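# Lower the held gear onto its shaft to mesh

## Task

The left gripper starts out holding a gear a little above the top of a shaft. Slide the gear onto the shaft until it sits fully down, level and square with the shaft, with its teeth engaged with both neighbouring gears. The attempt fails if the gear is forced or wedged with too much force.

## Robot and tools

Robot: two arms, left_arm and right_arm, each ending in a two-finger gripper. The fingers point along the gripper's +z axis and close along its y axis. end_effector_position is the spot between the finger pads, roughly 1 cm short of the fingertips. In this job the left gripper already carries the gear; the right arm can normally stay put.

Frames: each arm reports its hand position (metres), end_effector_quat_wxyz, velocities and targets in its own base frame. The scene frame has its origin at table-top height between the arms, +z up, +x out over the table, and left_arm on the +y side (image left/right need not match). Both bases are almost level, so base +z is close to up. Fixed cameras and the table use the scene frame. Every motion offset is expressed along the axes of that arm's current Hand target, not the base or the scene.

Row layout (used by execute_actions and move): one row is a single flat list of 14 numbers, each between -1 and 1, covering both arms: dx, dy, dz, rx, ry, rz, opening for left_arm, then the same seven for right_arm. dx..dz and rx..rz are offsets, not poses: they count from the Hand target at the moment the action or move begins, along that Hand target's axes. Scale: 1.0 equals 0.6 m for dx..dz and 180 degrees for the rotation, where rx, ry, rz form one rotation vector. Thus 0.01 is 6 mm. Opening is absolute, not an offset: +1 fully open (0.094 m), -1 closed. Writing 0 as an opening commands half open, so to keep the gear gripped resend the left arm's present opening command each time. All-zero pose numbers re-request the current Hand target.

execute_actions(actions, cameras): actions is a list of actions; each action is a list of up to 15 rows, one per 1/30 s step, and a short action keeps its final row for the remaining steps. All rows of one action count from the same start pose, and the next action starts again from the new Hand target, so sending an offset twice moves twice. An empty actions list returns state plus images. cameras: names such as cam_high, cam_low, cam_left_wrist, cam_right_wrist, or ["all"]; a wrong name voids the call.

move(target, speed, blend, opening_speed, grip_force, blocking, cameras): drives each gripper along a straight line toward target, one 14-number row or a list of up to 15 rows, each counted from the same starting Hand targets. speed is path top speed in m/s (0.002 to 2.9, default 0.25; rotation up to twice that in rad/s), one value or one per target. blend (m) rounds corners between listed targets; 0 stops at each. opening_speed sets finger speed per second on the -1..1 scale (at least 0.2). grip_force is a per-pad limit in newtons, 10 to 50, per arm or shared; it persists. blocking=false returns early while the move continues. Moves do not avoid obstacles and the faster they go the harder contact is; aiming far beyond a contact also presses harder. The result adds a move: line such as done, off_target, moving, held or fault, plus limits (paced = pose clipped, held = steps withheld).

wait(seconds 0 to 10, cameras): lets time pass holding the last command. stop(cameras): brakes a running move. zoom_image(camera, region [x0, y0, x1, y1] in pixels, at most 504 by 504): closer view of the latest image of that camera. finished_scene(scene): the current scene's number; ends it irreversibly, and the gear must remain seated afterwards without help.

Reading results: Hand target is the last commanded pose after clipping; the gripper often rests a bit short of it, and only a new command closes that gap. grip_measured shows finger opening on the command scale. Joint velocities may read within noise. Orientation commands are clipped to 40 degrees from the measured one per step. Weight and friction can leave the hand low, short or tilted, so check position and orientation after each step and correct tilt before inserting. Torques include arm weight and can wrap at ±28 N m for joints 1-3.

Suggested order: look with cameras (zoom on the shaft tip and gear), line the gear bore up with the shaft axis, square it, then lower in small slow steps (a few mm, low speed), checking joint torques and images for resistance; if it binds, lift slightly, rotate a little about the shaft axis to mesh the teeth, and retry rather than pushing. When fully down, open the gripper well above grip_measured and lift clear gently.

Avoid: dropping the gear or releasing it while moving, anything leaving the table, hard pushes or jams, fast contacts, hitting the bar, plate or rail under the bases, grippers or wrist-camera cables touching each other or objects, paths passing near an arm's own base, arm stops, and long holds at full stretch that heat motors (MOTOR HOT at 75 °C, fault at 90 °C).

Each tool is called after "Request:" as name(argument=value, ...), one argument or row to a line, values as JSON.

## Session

Request:
execute_actions(
  actions=[],
)

Request:
zoom_image(
  camera="cam_left_wrist",
  region=[150, 50, 650, 500],
)

Scene clock: 0.00 s.
left_arm: end_effector_position=(+0.2806, -0.1562, +0.1197) grip_measured=-0.602 end_effector_quat_wxyz=(-0.003, +0.862, +0.506, +0.004) | right_arm: end_effector_position=(+0.3810, +0.0000, +0.4022) grip_measured=+1.000 end_effector_quat_wxyz=(+0.707, +0.000, +0.707, +0.000)
Joint positions: left_arm=[-0.514 1.758 1.497 -1.31 -0.01 1.566 0.019] | right_arm=[0 1.047 1.047 0 0 0 0.094]
Joint velocities: within noise
Joint torques (N m): no reading
Heat: left arm: 32 °C; right arm: 39 °C.
Hand target: left_arm +0.2820, -0.1567, +0.1259; +0.006, +0.862, +0.507, +0.009 | right_arm +0.3801, -0.0004, +0.4094; +0.713, +0.001, +0.701, +0.000
Tool commands: left_gripper/opening=-1.0 right_gripper/opening=+1.0

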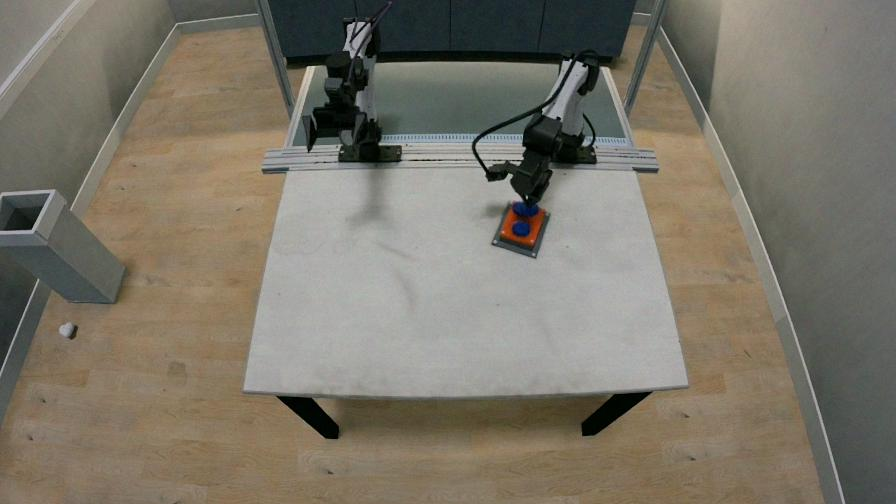

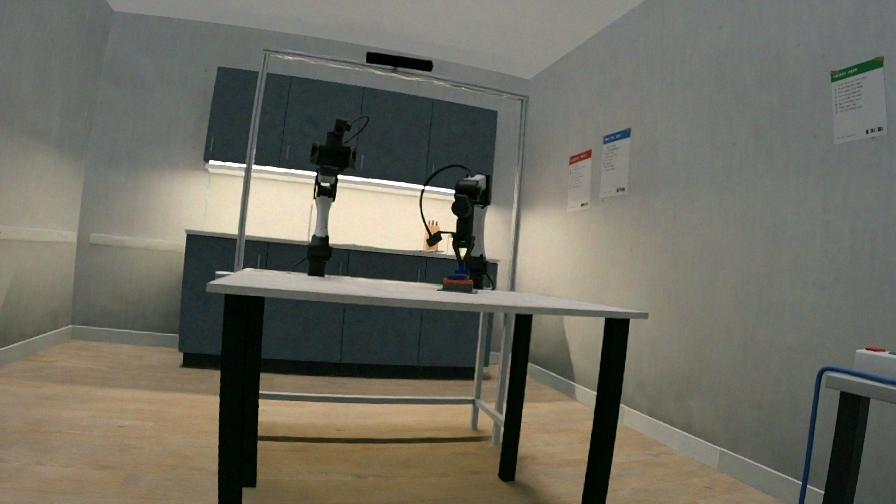

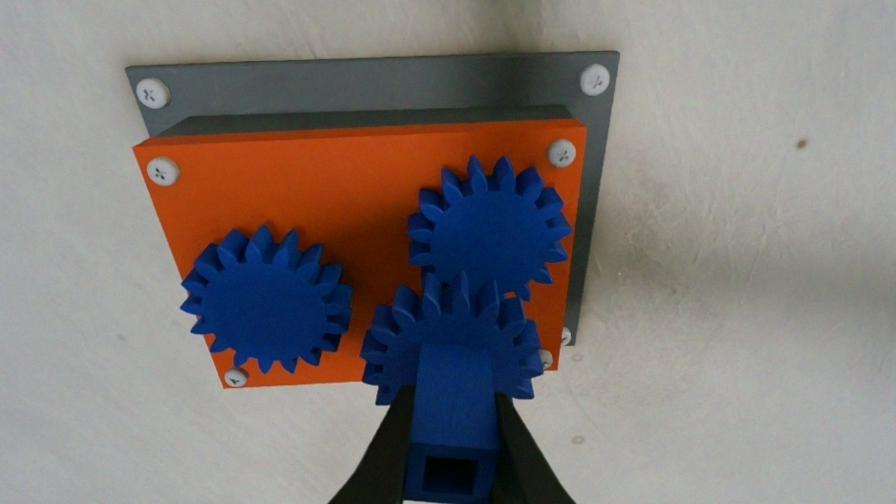

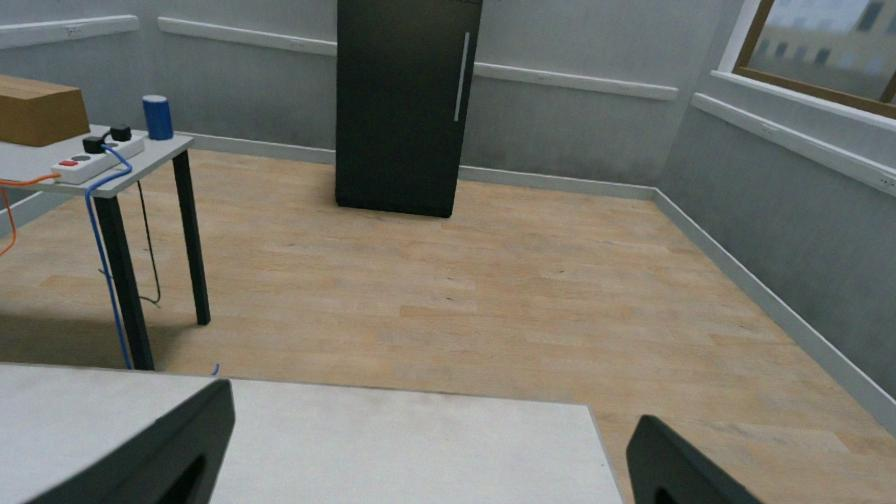

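Scaled by 1.008 from the camera's 896x504 image, which has a finer 1280x720 frame.

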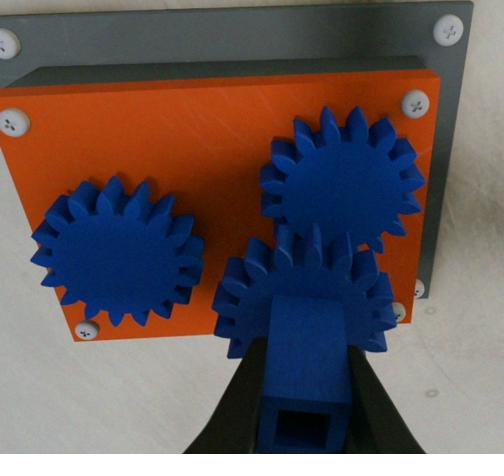

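Request:
move(
  target=[0,0,-0.1,0,0,0,-1,0.433,0.565,-0.055,-0.674,-0.0264,0.0471,1],
  speed=0.4,
  cameras=["cam_left_wrist","cam_right_wrist"],
)

Request:
zoom_image(
  camera="cam_left_wrist",
  region=[200, 60, 420, 300],
)

Request:
zoom_image(
  camera="cam_left_wrist",
  region=[380, 60, 600, 300],
)

Request:
zoom_image(
  camera="cam_left_wrist",
  region=[340, 240, 560, 420],
)

Request:
zoom_image(
  camera="cam_right_wrist",
  region=[340, 120, 480, 260],
)

Request:
zoom_image(
  camera="cam_right_wrist",
  region=[220, 260, 600, 504],
)

Scene clock: 15.33 s.
left_arm: end_effector_position=(+0.2796, -0.1556, +0.1801) grip_measured=-0.602 end_effector_quat_wxyz=(+0.003, +0.862, +0.506, +0.008) | right_arm: end_effector_position=(+0.3485, +0.3396, +0.1469) grip_measured=+1.000 end_effector_quat_wxyz=(-0.381, +0.583, -0.399, -0.596)
Joint positions: left_arm=[-0.514 1.764 1.746 -1.54 -0.01 1.566 0.019] | right_arm=[0.407 2.362 1.329 1.406 -1.566 0.404 0.094]
Joint torques (N m): left_arm=[-0.13 -7.09 7.65 0.15 0.11 -0.19] | right_arm=[-0.64 -11.1 8.49 0.95 0.17 0]
Heat: left arm: 35 °C; right arm: 40 °C.
Hand target: left_arm +0.2808, -0.1567, +0.1859; +0.006, +0.862, +0.507, +0.009 | right_arm +0.3522, +0.3386, +0.1492; -0.372, +0.578, -0.317, -0.653
Off the commanded pose: left_arm 0.006 m, 0 deg | right_arm 0.004 m, 11 deg.
joint sent to its limit (right arm) — joint 5 (wrist yaw), lower limit. The joint targets are off in orientation, not in position.
move: off_target (right_arm)
camera_calibration:
cam_left_wrist: T_world_to_cam=[[-0.911122, 0.411115, -0.0289989, 0.323861], [0.339822, 0.789205, 0.511543, -0.0218614], [0.233189, 0.456224, -0.858768, 0.264226], [0, 0, 0, 1]] pos_world=[0.240892, -0.236437, 0.247484]
cam_right_wrist: T_world_to_cam=[[0.915941, 0.387374, 0.104851, -0.47058], [0.282103, -0.435671, -0.854757, 0.215552], [-0.28543, 0.812485, -0.508328, 0.0019449], [0, 0, 0, 1]] pos_world=[0.370771, 0.27462, 0.234574]
Images, in order (width x height): cam_left_wrist 896x504, cam_right_wrist 896x504.

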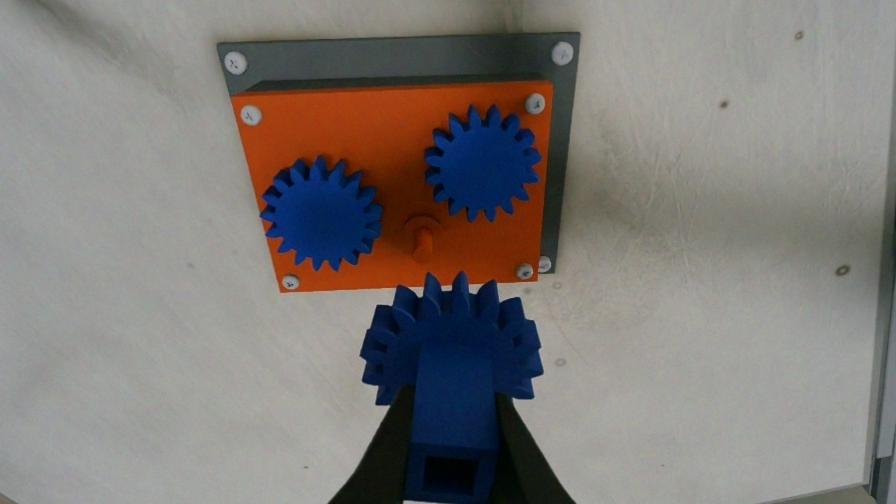

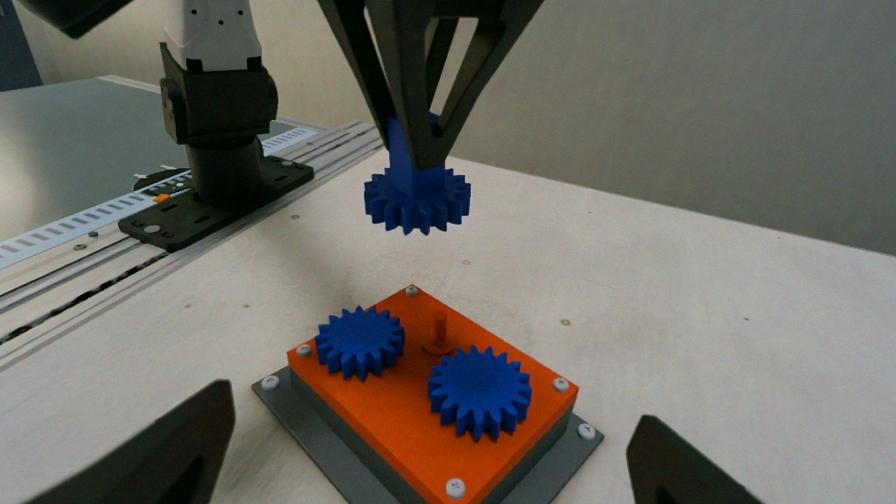

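Scaled by 2.100 from the camera's 896x504 image, which has a finer 1280x720 frame.

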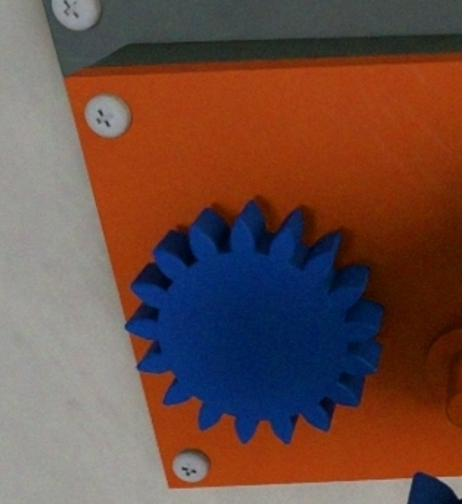

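Scaled by 2.100 from the camera's 896x504 image, which has a finer 1280x720 frame.

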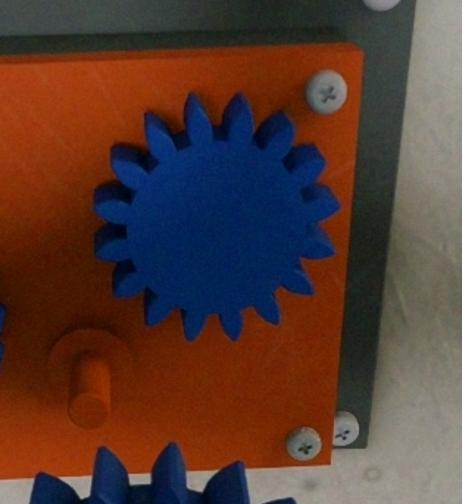

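Scaled by 2.291 from the camera's 896x504 image, which has a finer 1280x720 frame.

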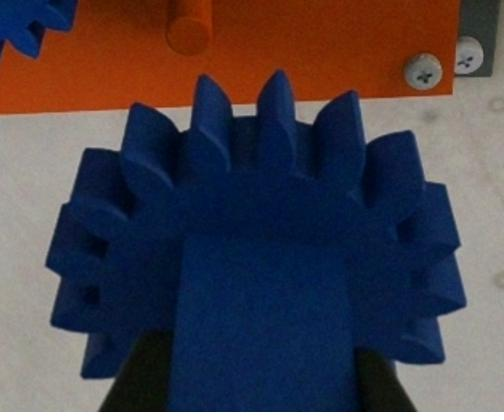

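Scaled by 3.600 from the camera's 896x504 image, which has a finer 1280x720 frame.

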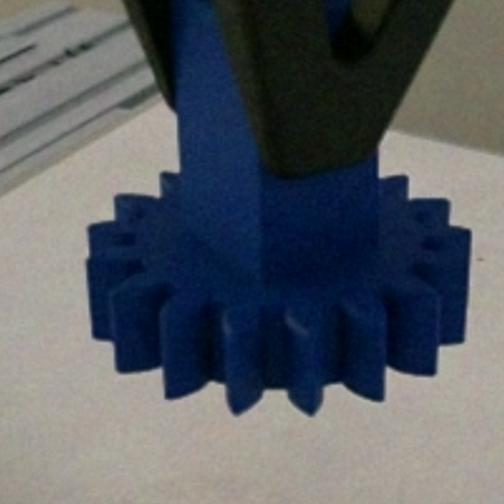

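Scaled by 1.326 from the camera's 896x504 image, which has a finer 1280x720 frame.

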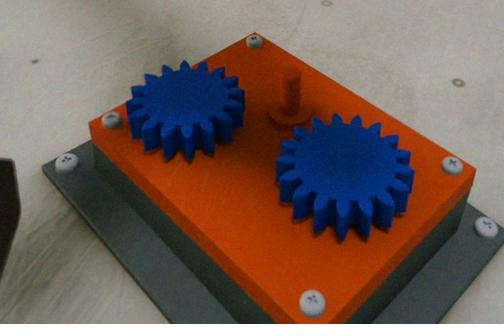

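Request:
zoom_image(
  camera="cam_left_wrist",
  region=[350, 260, 460, 410],
)

Request:
zoom_image(
  camera="cam_left_wrist",
  region=[450, 260, 560, 410],
)

Request:
zoom_image(
  camera="cam_left_wrist",
  region=[385, 320, 525, 504],
)

Request:
zoom_image(
  camera="cam_right_wrist",
  region=[355, 155, 480, 245],
)

Scaled by 3.360 from the camera's 896x504 image, which has a finer 1280x720 frame.

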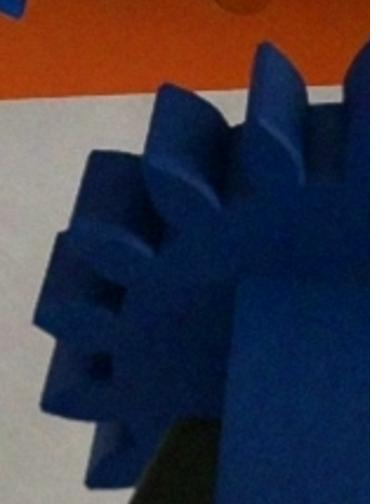

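Scaled by 3.360 from the camera's 896x504 image, which has a finer 1280x720 frame.

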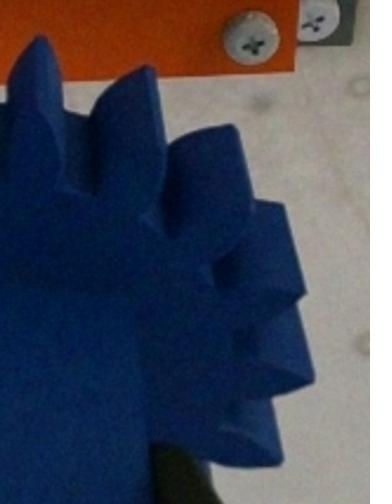

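Scaled by 2.739 from the camera's 896x504 image, which has a finer 1280x720 frame.

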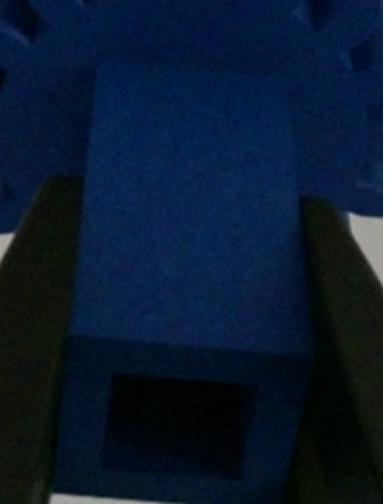

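Scaled by 4.032 from the camera's 896x504 image, which has a finer 1280x720 frame.

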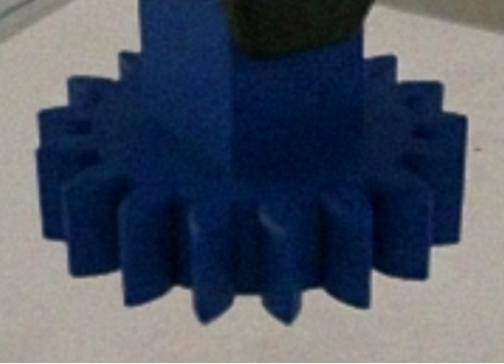

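Request:
move(
  target=[0.0165,0.0178,0.0988,-0.0164,0.015,0.0144,-1,0,0,0,0,0,0,1],
  speed=0.1,
  cameras=["cam_left_wrist","cam_right_wrist"],
)

Request:
zoom_image(
  camera="cam_right_wrist",
  region=[290, 240, 570, 460],
)

Request:
zoom_image(
  camera="cam_left_wrist",
  region=[200, 120, 640, 420],
)

Scene clock: 172.43 s.
left_arm: end_effector_position=(+0.2943, -0.1565, +0.1207) grip_measured=-0.602 end_effector_quat_wxyz=(+0.005, +0.872, +0.489, +0.031) | right_arm: end_effector_position=(+0.3485, +0.3396, +0.1468) grip_measured=+1.000 end_effector_quat_wxyz=(-0.381, +0.583, -0.399, -0.596)
Joint positions: left_arm=[-0.514 1.764 1.507 -1.273 -0.048 1.607 0.019] | right_arm=[0.407 2.362 1.329 1.406 -1.566 0.404 0.094]
Joint torques (N m): left_arm=[0.46 -10.04 4.59 0.47 -0.02 -0.05] | right_arm=[-0.64 -11.23 8.35 0.92 0.15 -0.02]
Heat: left arm: 37 °C; right arm: 67 °C.
Hand target: left_arm +0.2961, -0.1533, +0.1269; +0.016, +0.872, +0.487, +0.042 | right_arm +0.3522, +0.3387, +0.1492; -0.372, +0.578, -0.317, -0.653
Off the commanded pose: left_arm 0.007 m, 2 deg | right_arm 0.004 m, 11 deg.
joint sent to its limit (right arm) — joint 5 (wrist yaw), lower limit. The joint targets are off in orientation, not in position.
move: off_target (right_arm)
camera_calibration:
cam_left_wrist: T_world_to_cam=[[-0.892197, 0.447776, -0.0589999, 0.33963], [0.348141, 0.765056, 0.541744, -0.00572169], [0.287718, 0.462802, -0.83847, 0.192702], [0, 0, 0, 1]] pos_world=[0.249565, -0.236884, 0.184713]
cam_right_wrist: T_world_to_cam=[[0.915783, 0.387718, 0.104959, -0.47055], [0.282399, -0.435653, -0.854668, 0.215445], [-0.285644, 0.812331, -0.508454, 0.00206749], [0, 0, 0, 1]] pos_world=[0.370671, 0.27462, 0.234574]
Images, in order (width x height): cam_left_wrist 896x504, cam_right_wrist 896x504.

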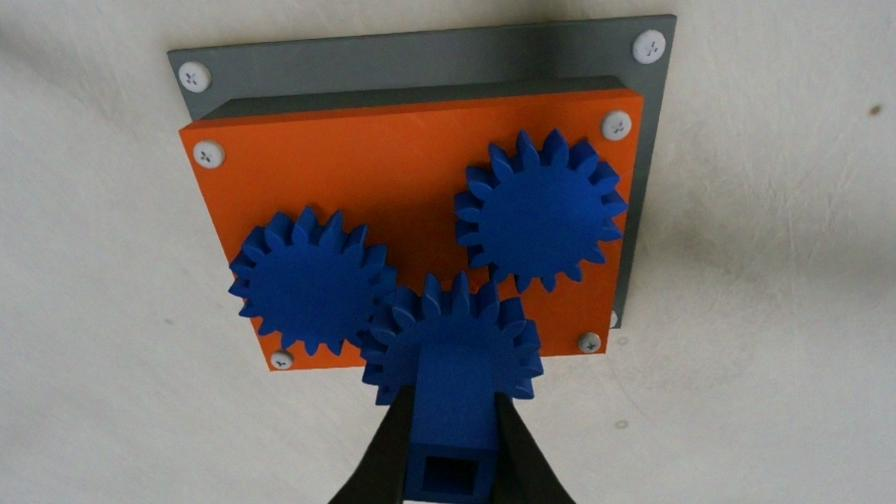

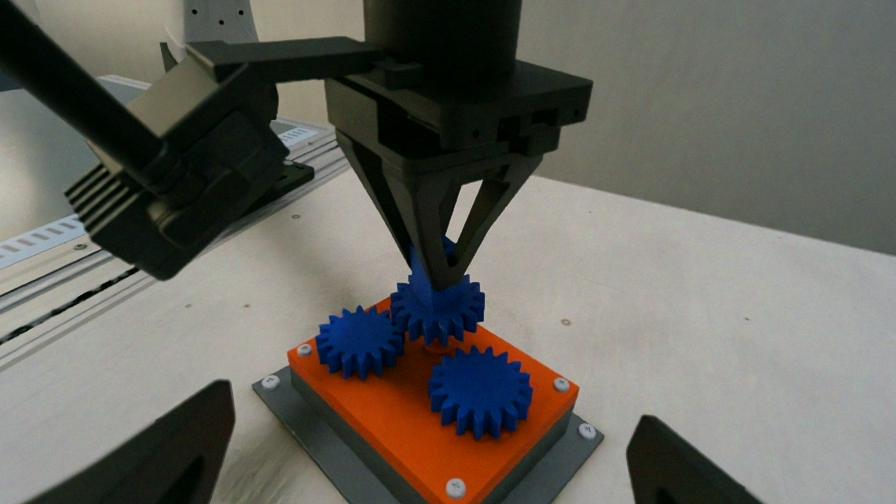

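Scaled by 1.800 from the camera's 896x504 image, which has a finer 1280x720 frame.

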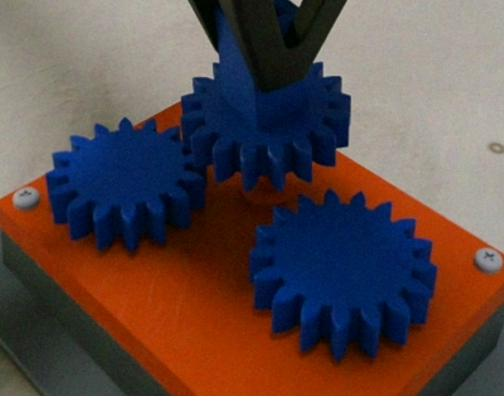

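Scaled by 1.145 from the camera's 896x504 image, which has a finer 1280x720 frame.

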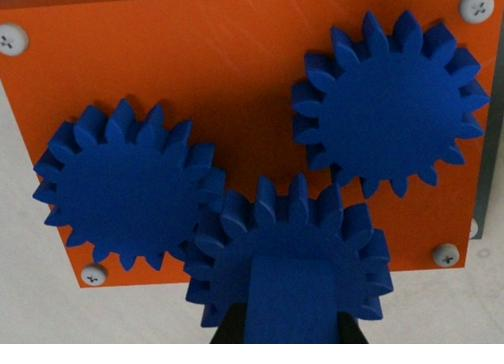

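Request:
move(
  target=[0.0068,-0.0028,0.002,-0.0061,0.0023,0,-1,0,0,0,0,0,0,1],
  speed=0.04,
  cameras=["cam_left_wrist","cam_right_wrist"],
)

Request:
zoom_image(
  camera="cam_right_wrist",
  region=[380, 260, 500, 380],
)

Request:
zoom_image(
  camera="cam_left_wrist",
  region=[200, 120, 640, 420],
)

Scene clock: 198.03 s.
left_arm: end_effector_position=(+0.2947, -0.1518, +0.1188) grip_measured=-0.602 end_effector_quat_wxyz=(+0.010, +0.872, +0.489, +0.037) | right_arm: end_effector_position=(+0.3485, +0.3396, +0.1468) grip_measured=+1.000 end_effector_quat_wxyz=(-0.381, +0.583, -0.399, -0.596)
Joint positions: left_arm=[-0.504 1.743 1.473 -1.244 -0.053 1.618 0.019] | right_arm=[0.407 2.362 1.329 1.406 -1.566 0.404 0.094]
Joint torques (N m): left_arm=[0.44 -10.09 4.62 0.5 -0.01 -0.05] | right_arm=[-0.62 -11.15 8.34 0.93 0.14 -0.03]
Heat: left arm: 40 °C; right arm: 68 °C.
Hand target: left_arm +0.2969, -0.1490, +0.1259; +0.022, +0.872, +0.486, +0.050 | right_arm +0.3522, +0.3387, +0.1492; -0.372, +0.578, -0.317, -0.653
Off the commanded pose: left_arm 0.008 m, 2 deg | right_arm 0.005 m, 11 deg.
joint sent to its limit (right arm) — joint 5 (wrist yaw), lower limit. The joint targets are off in orientation, not in position.
move: off_target (right_arm)
camera_calibration:
cam_left_wrist: T_world_to_cam=[[-0.89088, 0.448111, -0.0743539, 0.339234], [0.339805, 0.766084, 0.545571, -0.00615716], [0.301438, 0.460773, -0.83476, 0.184], [0, 0, 0, 1]] pos_world=[0.248845, -0.23208, 0.182178]
cam_right_wrist: T_world_to_cam=[[0.915783, 0.387718, 0.104959, -0.47055], [0.282399, -0.435653, -0.854668, 0.215445], [-0.285644, 0.812331, -0.508454, 0.00206749], [0, 0, 0, 1]] pos_world=[0.370671, 0.27462, 0.234574]
Images, in order (width x height): cam_left_wrist 896x504, cam_right_wrist 896x504.

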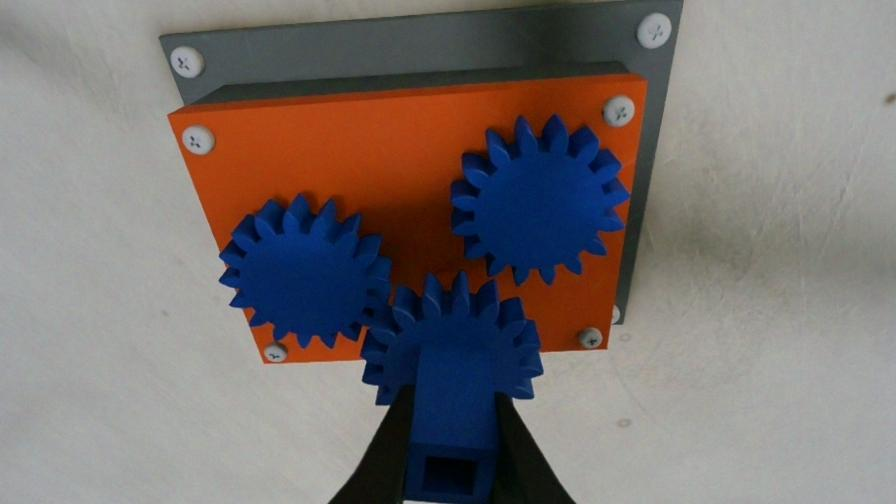

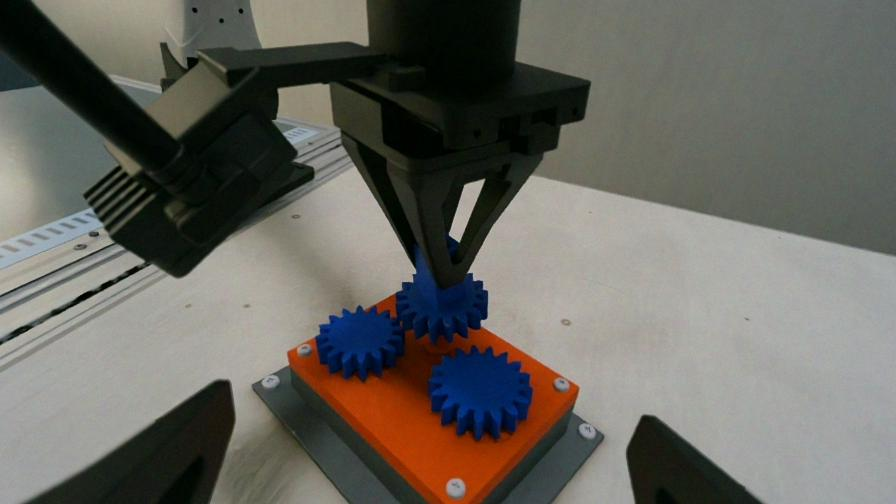

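Scaled by 4.200 from the camera's 896x504 image, which has a finer 1280x720 frame.

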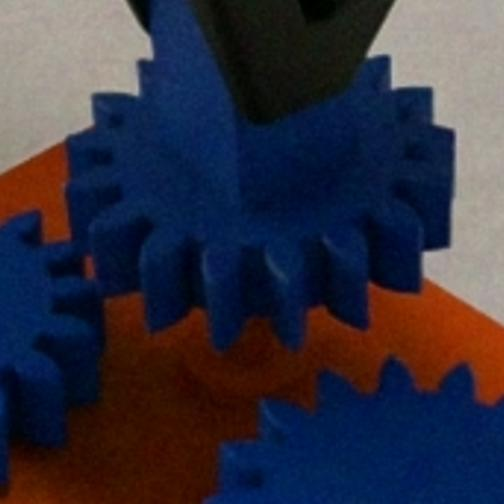

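Scaled by 1.145 from the camera's 896x504 image, which has a finer 1280x720 frame.

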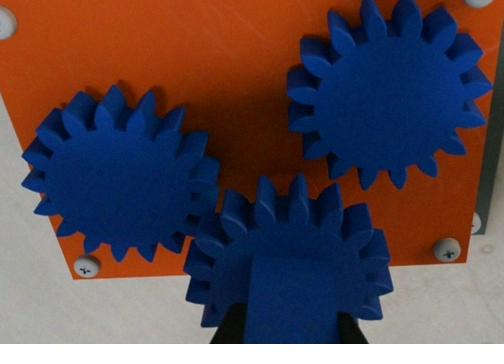

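Request:
move(
  target=[0,0.0006,0.0085,0,0,0,-1,0,0,0,0,0,0,1],
  speed=0.03,
)

Request:
move(
  target=[0,0.0003,0.0085,0,0,0,-1,0,0,0,0,0,0,1],
  speed=0.02,
)

Scene clock: 212.10 s.
left_arm: end_effector_position=(+0.2951, -0.1521, +0.1185) grip_measured=-0.602 end_effector_quat_wxyz=(+0.014, +0.872, +0.488, +0.040) | right_arm: end_effector_position=(+0.3485, +0.3396, +0.1468) grip_measured=+1.000 end_effector_quat_wxyz=(-0.381, +0.583, -0.399, -0.596)
Joint positions: left_arm=[-0.504 1.736 1.463 -1.232 -0.053 1.619 0.019] | right_arm=[0.407 2.362 1.329 1.406 -1.566 0.404 0.094]
Joint torques (N m): left_arm=[0.5 -9.17 4.25 0.59 -0.02 -0.07] | right_arm=[-0.68 -11.15 8.32 0.94 0.14 -0.02]
Heat: left arm: 40 °C; right arm: 69 °C.
Hand target: left_arm +0.2978, -0.1491, +0.1208; +0.022, +0.872, +0.486, +0.050 | right_arm +0.3522, +0.3387, +0.1492; -0.372, +0.578, -0.317, -0.653
Off the commanded pose: left_arm 0.005 m, 2 deg | right_arm 0.005 m, 11 deg.
joint sent to its limit (right arm) — joint 5 (wrist yaw), lower limit. The joint targets are off in orientation, not in position.
move: off_target (right_arm)

Scene clock: 212.80 s.
left_arm: end_effector_position=(+0.2948, -0.1519, +0.1182) grip_measured=-0.602 end_effector_quat_wxyz=(+0.017, +0.872, +0.488, +0.042) | right_arm: end_effector_position=(+0.3485, +0.3396, +0.1468) grip_measured=+1.000 end_effector_quat_wxyz=(-0.381, +0.583, -0.399, -0.596)
Joint positions: left_arm=[-0.504 1.728 1.452 -1.222 -0.053 1.62 0.019] | right_arm=[0.407 2.362 1.329 1.406 -1.566 0.404 0.094]
Joint torques (N m): left_arm=[0.65 -8.16 3.79 0.7 -0.02 -0.07] | right_arm=[-0.57 -11.26 8.4 0.94 0.14 -0.04]
Heat: left arm: 40 °C; right arm: 69 °C.
Hand target: left_arm +0.2984, -0.1491, +0.1158; +0.022, +0.872, +0.486, +0.050 | right_arm +0.3522, +0.3387, +0.1492; -0.372, +0.578, -0.317, -0.653
Off the commanded pose: left_arm 0.005 m, 1 deg | right_arm 0.005 m, 11 deg.
joint sent to its limit (right arm) — joint 5 (wrist yaw), lower limit. The joint targets are off in orientation, not in position.
move: off_target (right_arm)

Request:
execute_actions(
  actions=[],
  cameras=["cam_left_wrist","cam_right_wrist"],
)

Request:
zoom_image(
  camera="cam_right_wrist",
  region=[390, 270, 490, 370],
)

Request:
zoom_image(
  camera="cam_left_wrist",
  region=[350, 260, 550, 410],
)

Scene clock: 223.13 s.
left_arm: end_effector_position=(+0.2948, -0.1519, +0.1182) grip_measured=-0.602 end_effector_quat_wxyz=(+0.017, +0.872, +0.488, +0.042) | right_arm: end_effector_position=(+0.3485, +0.3396, +0.1468) grip_measured=+1.000 end_effector_quat_wxyz=(-0.381, +0.583, -0.399, -0.596)
Joint positions: left_arm=[-0.504 1.728 1.452 -1.222 -0.053 1.62 0.019] | right_arm=[0.407 2.362 1.329 1.406 -1.566 0.404 0.094]
Joint velocities: within noise
Joint torques (N m): left_arm=[0.62 -8.16 3.82 0.68 0 -0.05] | right_arm=[-0.57 -11.17 8.35 0.93 0.14 -0.04]
Heat: left arm: 41 °C; right arm: 69 °C.
Hand target: left_arm +0.2984, -0.1491, +0.1158; +0.022, +0.872, +0.486, +0.050 | right_arm +0.3522, +0.3387, +0.1492; -0.372, +0.578, -0.317, -0.653
Tool commands: left_gripper/opening=-1.0 right_gripper/opening=+1.0
Off the commanded pose: left_arm 0.005 m, 1 deg | right_arm 0.005 m, 11 deg.
camera_calibration:
cam_left_wrist: T_world_to_cam=[[-0.888531, 0.449814, -0.0904431, 0.340784], [0.334059, 0.76936, 0.544509, -0.00348425], [0.314511, 0.4536, -0.833865, 0.178475], [0, 0, 0, 1]] pos_world=[0.247829, -0.231565, 0.181543]
cam_right_wrist: T_world_to_cam=[[0.915783, 0.387718, 0.104959, -0.47055], [0.282399, -0.435653, -0.854668, 0.215445], [-0.285644, 0.812331, -0.508454, 0.00206749], [0, 0, 0, 1]] pos_world=[0.370671, 0.27462, 0.234574]
Images, in order (width x height): cam_left_wrist 896x504, cam_right_wrist 896x504.

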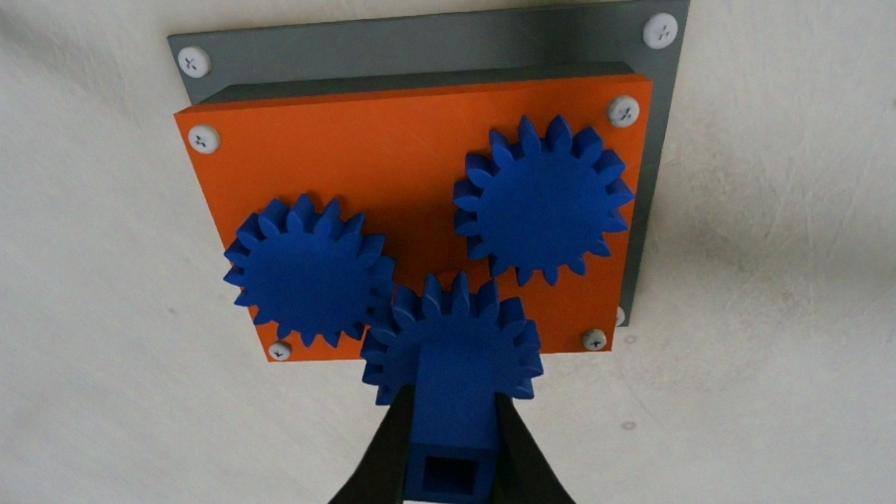

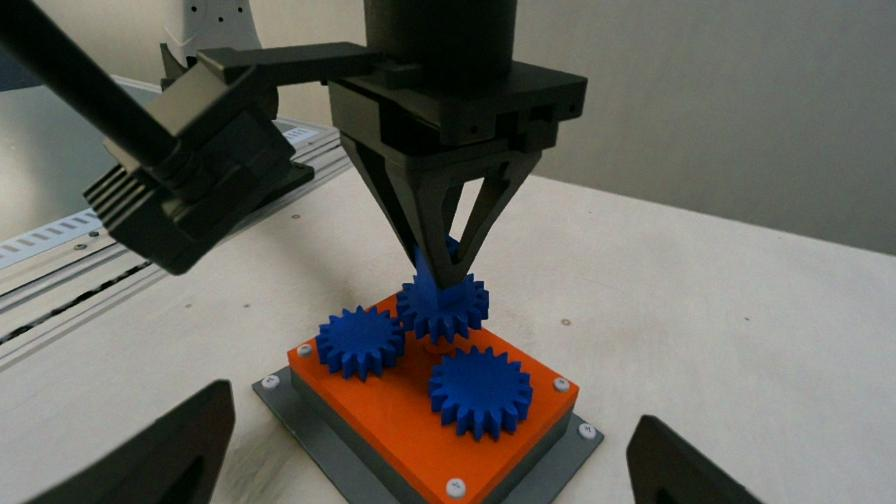

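Scaled by 5.040 from the camera's 896x504 image, which has a finer 1280x720 frame.

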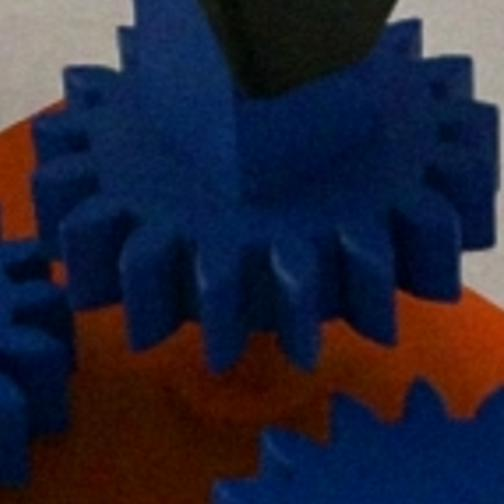

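Scaled by 2.520 from the camera's 896x504 image, which has a finer 1280x720 frame.

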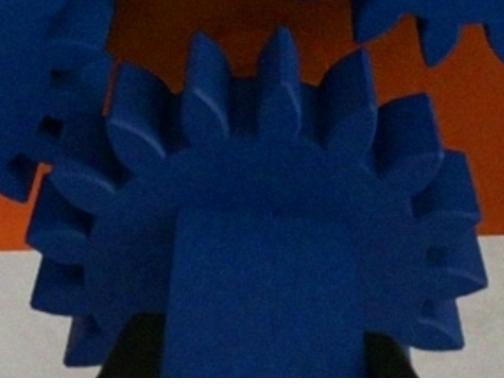

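Request:
move(
  target=[
    [-0.0018,-0.0015,-0.0203,0,0,0,-1,0,0,0,0,0,0,1],
    [-0.003,-0.003,-0.0022,0,0,0,-1,0,0,0,0,0,0,1],
  ],
  speed=[0.04,0.015],
  cameras=["cam_right_wrist","cam_left_wrist"],
)

Request:
zoom_image(
  camera="cam_right_wrist",
  region=[390, 270, 490, 370],
)

Scene clock: 248.27 s.
left_arm: end_effector_position=(+0.2946, -0.1518, +0.1183) grip_measured=-0.602 end_effector_quat_wxyz=(+0.019, +0.872, +0.488, +0.043) | right_arm: end_effector_position=(+0.3485, +0.3396, +0.1468) grip_measured=+1.000 end_effector_quat_wxyz=(-0.381, +0.583, -0.399, -0.596)
Joint positions: left_arm=[-0.504 1.723 1.446 -1.217 -0.053 1.62 0.019] | right_arm=[0.407 2.362 1.329 1.406 -1.566 0.404 0.094]
Joint torques (N m): left_arm=[0.2 -8.36 3.88 0.62 -0.02 -0.11] | right_arm=[-0.62 -11.17 8.38 0.92 0.14 -0.02]
Heat: left arm: 41 °C; right arm: 70 °C.
Hand target: left_arm +0.2959, -0.1498, +0.1169; +0.022, +0.872, +0.486, +0.050 | right_arm +0.3522, +0.3387, +0.1492; -0.372, +0.578, -0.317, -0.653
Off the commanded pose: left_arm 0.003 m, 1 deg | right_arm 0.005 m, 11 deg.
joint sent to its limit (right arm) — joint 5 (wrist yaw), lower limit. The joint targets are off in orientation, not in position.
move: off_target (right_arm)
camera_calibration:
cam_left_wrist: T_world_to_cam=[[-0.888139, 0.449647, -0.0950062, 0.341035], [0.331915, 0.770563, 0.544119, -0.00267422], [0.31787, 0.451719, -0.833612, 0.177273], [0, 0, 0, 1]] pos_world=[0.247424, -0.231362, 0.181632]
cam_right_wrist: T_world_to_cam=[[0.915783, 0.387718, 0.104959, -0.47055], [0.282399, -0.435653, -0.854668, 0.215445], [-0.285644, 0.812331, -0.508454, 0.00206749], [0, 0, 0, 1]] pos_world=[0.370671, 0.27462, 0.234574]
Images, in order (width x height): cam_left_wrist 896x504, cam_right_wrist 896x504.

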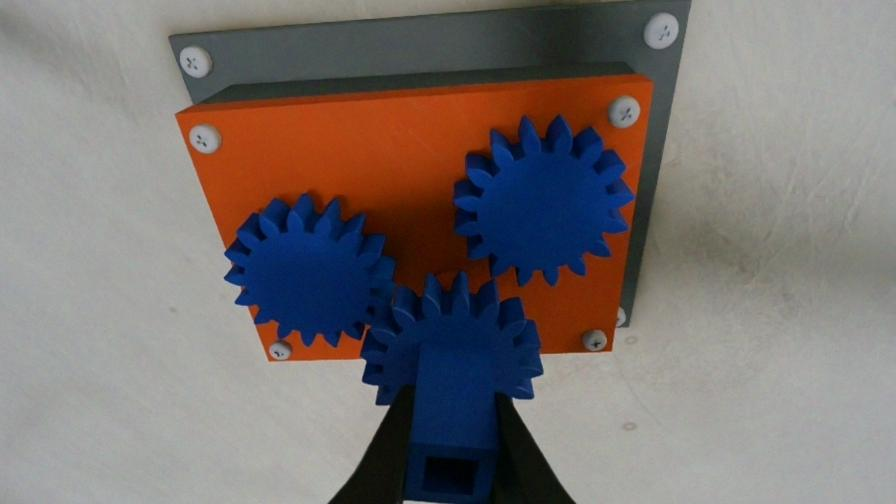

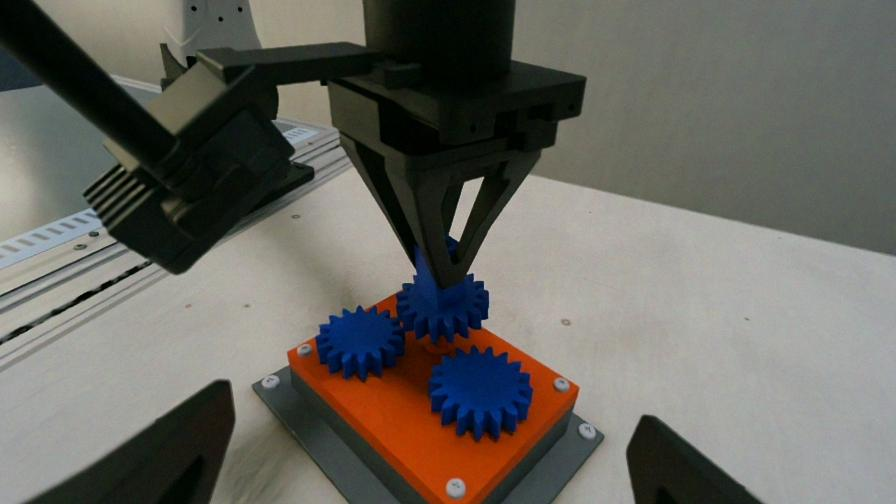

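Scaled by 5.040 from the camera's 896x504 image, which has a finer 1280x720 frame.

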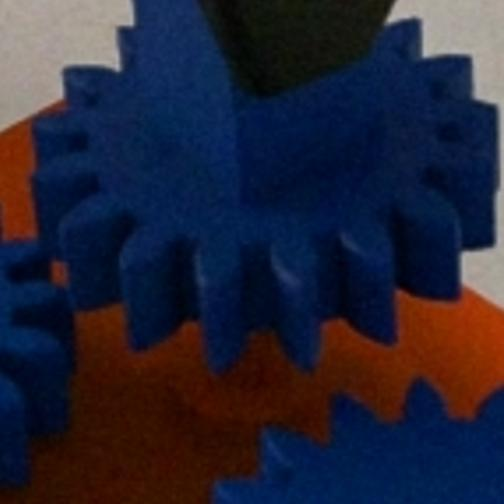

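Request:
move(
  target=[0,0.0003,0.0085,0,0,0,-1,0,0,0,0,0,0,1],
  speed=0.02,
)

Scene clock: 257.20 s.
left_arm: end_effector_position=(+0.2944, -0.1517, +0.1180) grip_measured=-0.602 end_effector_quat_wxyz=(+0.022, +0.872, +0.488, +0.045) | right_arm: end_effector_position=(+0.3485, +0.3396, +0.1468) grip_measured=+1.000 end_effector_quat_wxyz=(-0.381, +0.583, -0.399, -0.596)
Joint positions: left_arm=[-0.504 1.715 1.436 -1.206 -0.053 1.62 0.019] | right_arm=[0.407 2.362 1.329 1.406 -1.566 0.404 0.094]
Joint torques (N m): left_arm=[0.24 -7.28 3.45 0.72 -0.02 -0.1] | right_arm=[-0.55 -11.14 8.38 0.92 0.14 -0.03]
Heat: left arm: 41 °C; right arm: 71 °C.
Hand target: left_arm +0.2966, -0.1498, +0.1118; +0.022, +0.872, +0.486, +0.050 | right_arm +0.3522, +0.3387, +0.1492; -0.372, +0.578, -0.317, -0.653
Off the commanded pose: left_arm 0.007 m, 1 deg | right_arm 0.005 m, 11 deg.
joint sent to its limit (right arm) — joint 5 (wrist yaw), lower limit. The joint targets are off in orientation, not in position.
move: off_target (right_arm)

Request:
move(
  target=[0.0007,0.0013,-0.0368,0,0,0,-1,0,0,0,0,0,0,1],
  speed=0.05,
  cameras=["cam_right_wrist","cam_left_wrist"],
)

Request:
zoom_image(
  camera="cam_right_wrist",
  region=[390, 270, 490, 370],
)

Request:
zoom_image(
  camera="cam_left_wrist",
  region=[210, 90, 640, 410],
)

Scene clock: 270.43 s.
left_arm: end_effector_position=(+0.2916, -0.1501, +0.1237) grip_measured=-0.602 end_effector_quat_wxyz=(+0.016, +0.872, +0.488, +0.042) | right_arm: end_effector_position=(+0.3485, +0.3396, +0.1468) grip_measured=+1.000 end_effector_quat_wxyz=(-0.381, +0.583, -0.399, -0.596)
Joint positions: left_arm=[-0.504 1.715 1.459 -1.243 -0.053 1.62 0.019] | right_arm=[0.407 2.362 1.329 1.406 -1.566 0.404 0.094]
Joint torques (N m): left_arm=[0.03 -7.95 7.83 0.27 -0.01 -0.13] | right_arm=[-0.57 -11.21 8.38 0.92 0.12 -0.03]
Heat: left arm: 40 °C; right arm: 71 °C.
Hand target: left_arm +0.2950, -0.1501, +0.1338; +0.022, +0.872, +0.486, +0.050 | right_arm +0.3522, +0.3387, +0.1492; -0.372, +0.578, -0.317, -0.653
Off the commanded pose: left_arm 0.011 m, 1 deg | right_arm 0.005 m, 11 deg.
joint sent to its limit (right arm) — joint 5 (wrist yaw), lower limit. The joint targets are off in orientation, not in position.
move: off_target (left_arm, right_arm)
camera_calibration:
cam_left_wrist: T_world_to_cam=[[-0.888633, 0.449903, -0.0889837, 0.337492], [0.334657, 0.768786, 0.544952, -0.0071906], [0.313585, 0.454483, -0.833732, 0.183627], [0, 0, 0, 1]] pos_world=[0.24473, -0.229766, 0.187046]
cam_right_wrist: T_world_to_cam=[[0.915783, 0.387718, 0.104959, -0.47055], [0.282399, -0.435653, -0.854668, 0.215445], [-0.285644, 0.812331, -0.508454, 0.00206749], [0, 0, 0, 1]] pos_world=[0.370671, 0.27462, 0.234574]
Images, in order (width x height): cam_left_wrist 896x504, cam_right_wrist 896x504.

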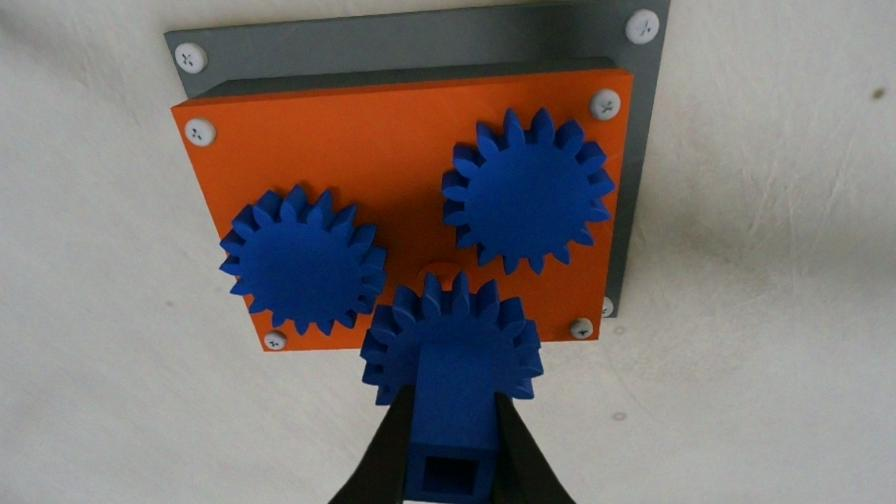

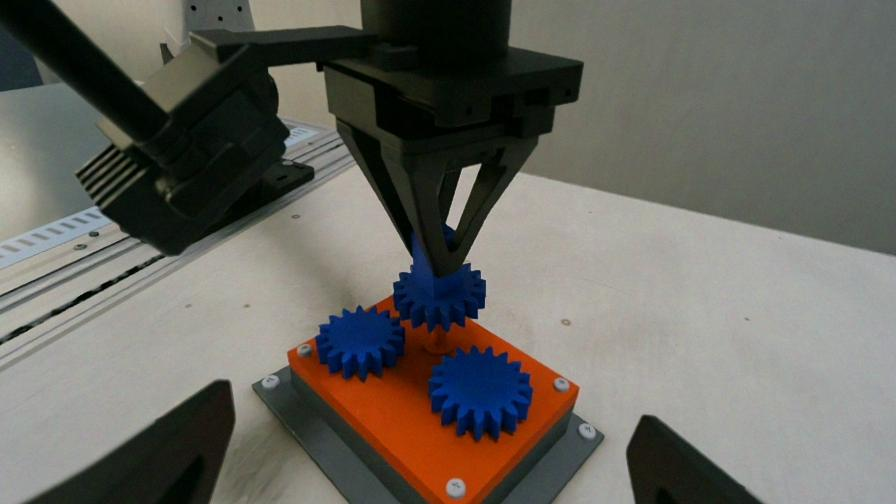

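Scaled by 5.040 from the camera's 896x504 image, which has a finer 1280x720 frame.

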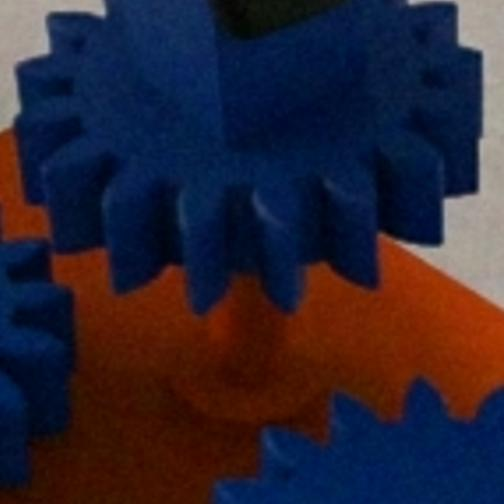

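Scaled by 1.172 from the camera's 896x504 image, which has a finer 1280x720 frame.

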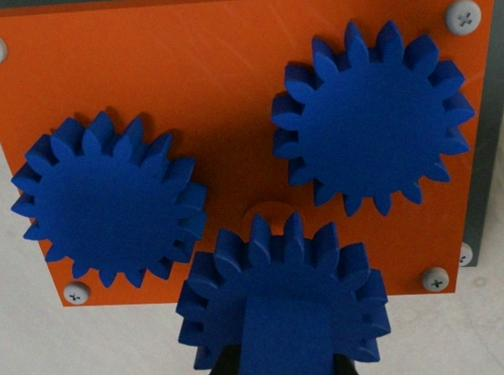

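Request:
zoom_image(
  camera="cam_left_wrist",
  region=[390, 240, 500, 320],
)

Request:
zoom_image(
  camera="cam_right_wrist",
  region=[405, 300, 475, 370],
)

Scaled by 4.582 from the camera's 896x504 image, which has a finer 1280x720 frame.

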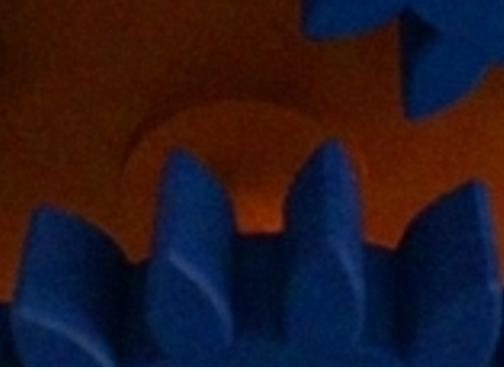

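Scaled by 7.200 from the camera's 896x504 image, which has a finer 1280x720 frame.

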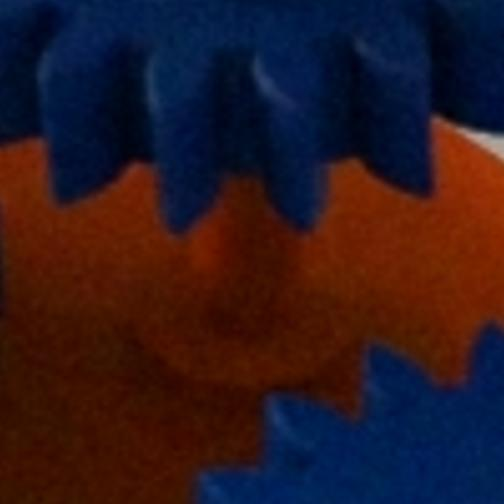

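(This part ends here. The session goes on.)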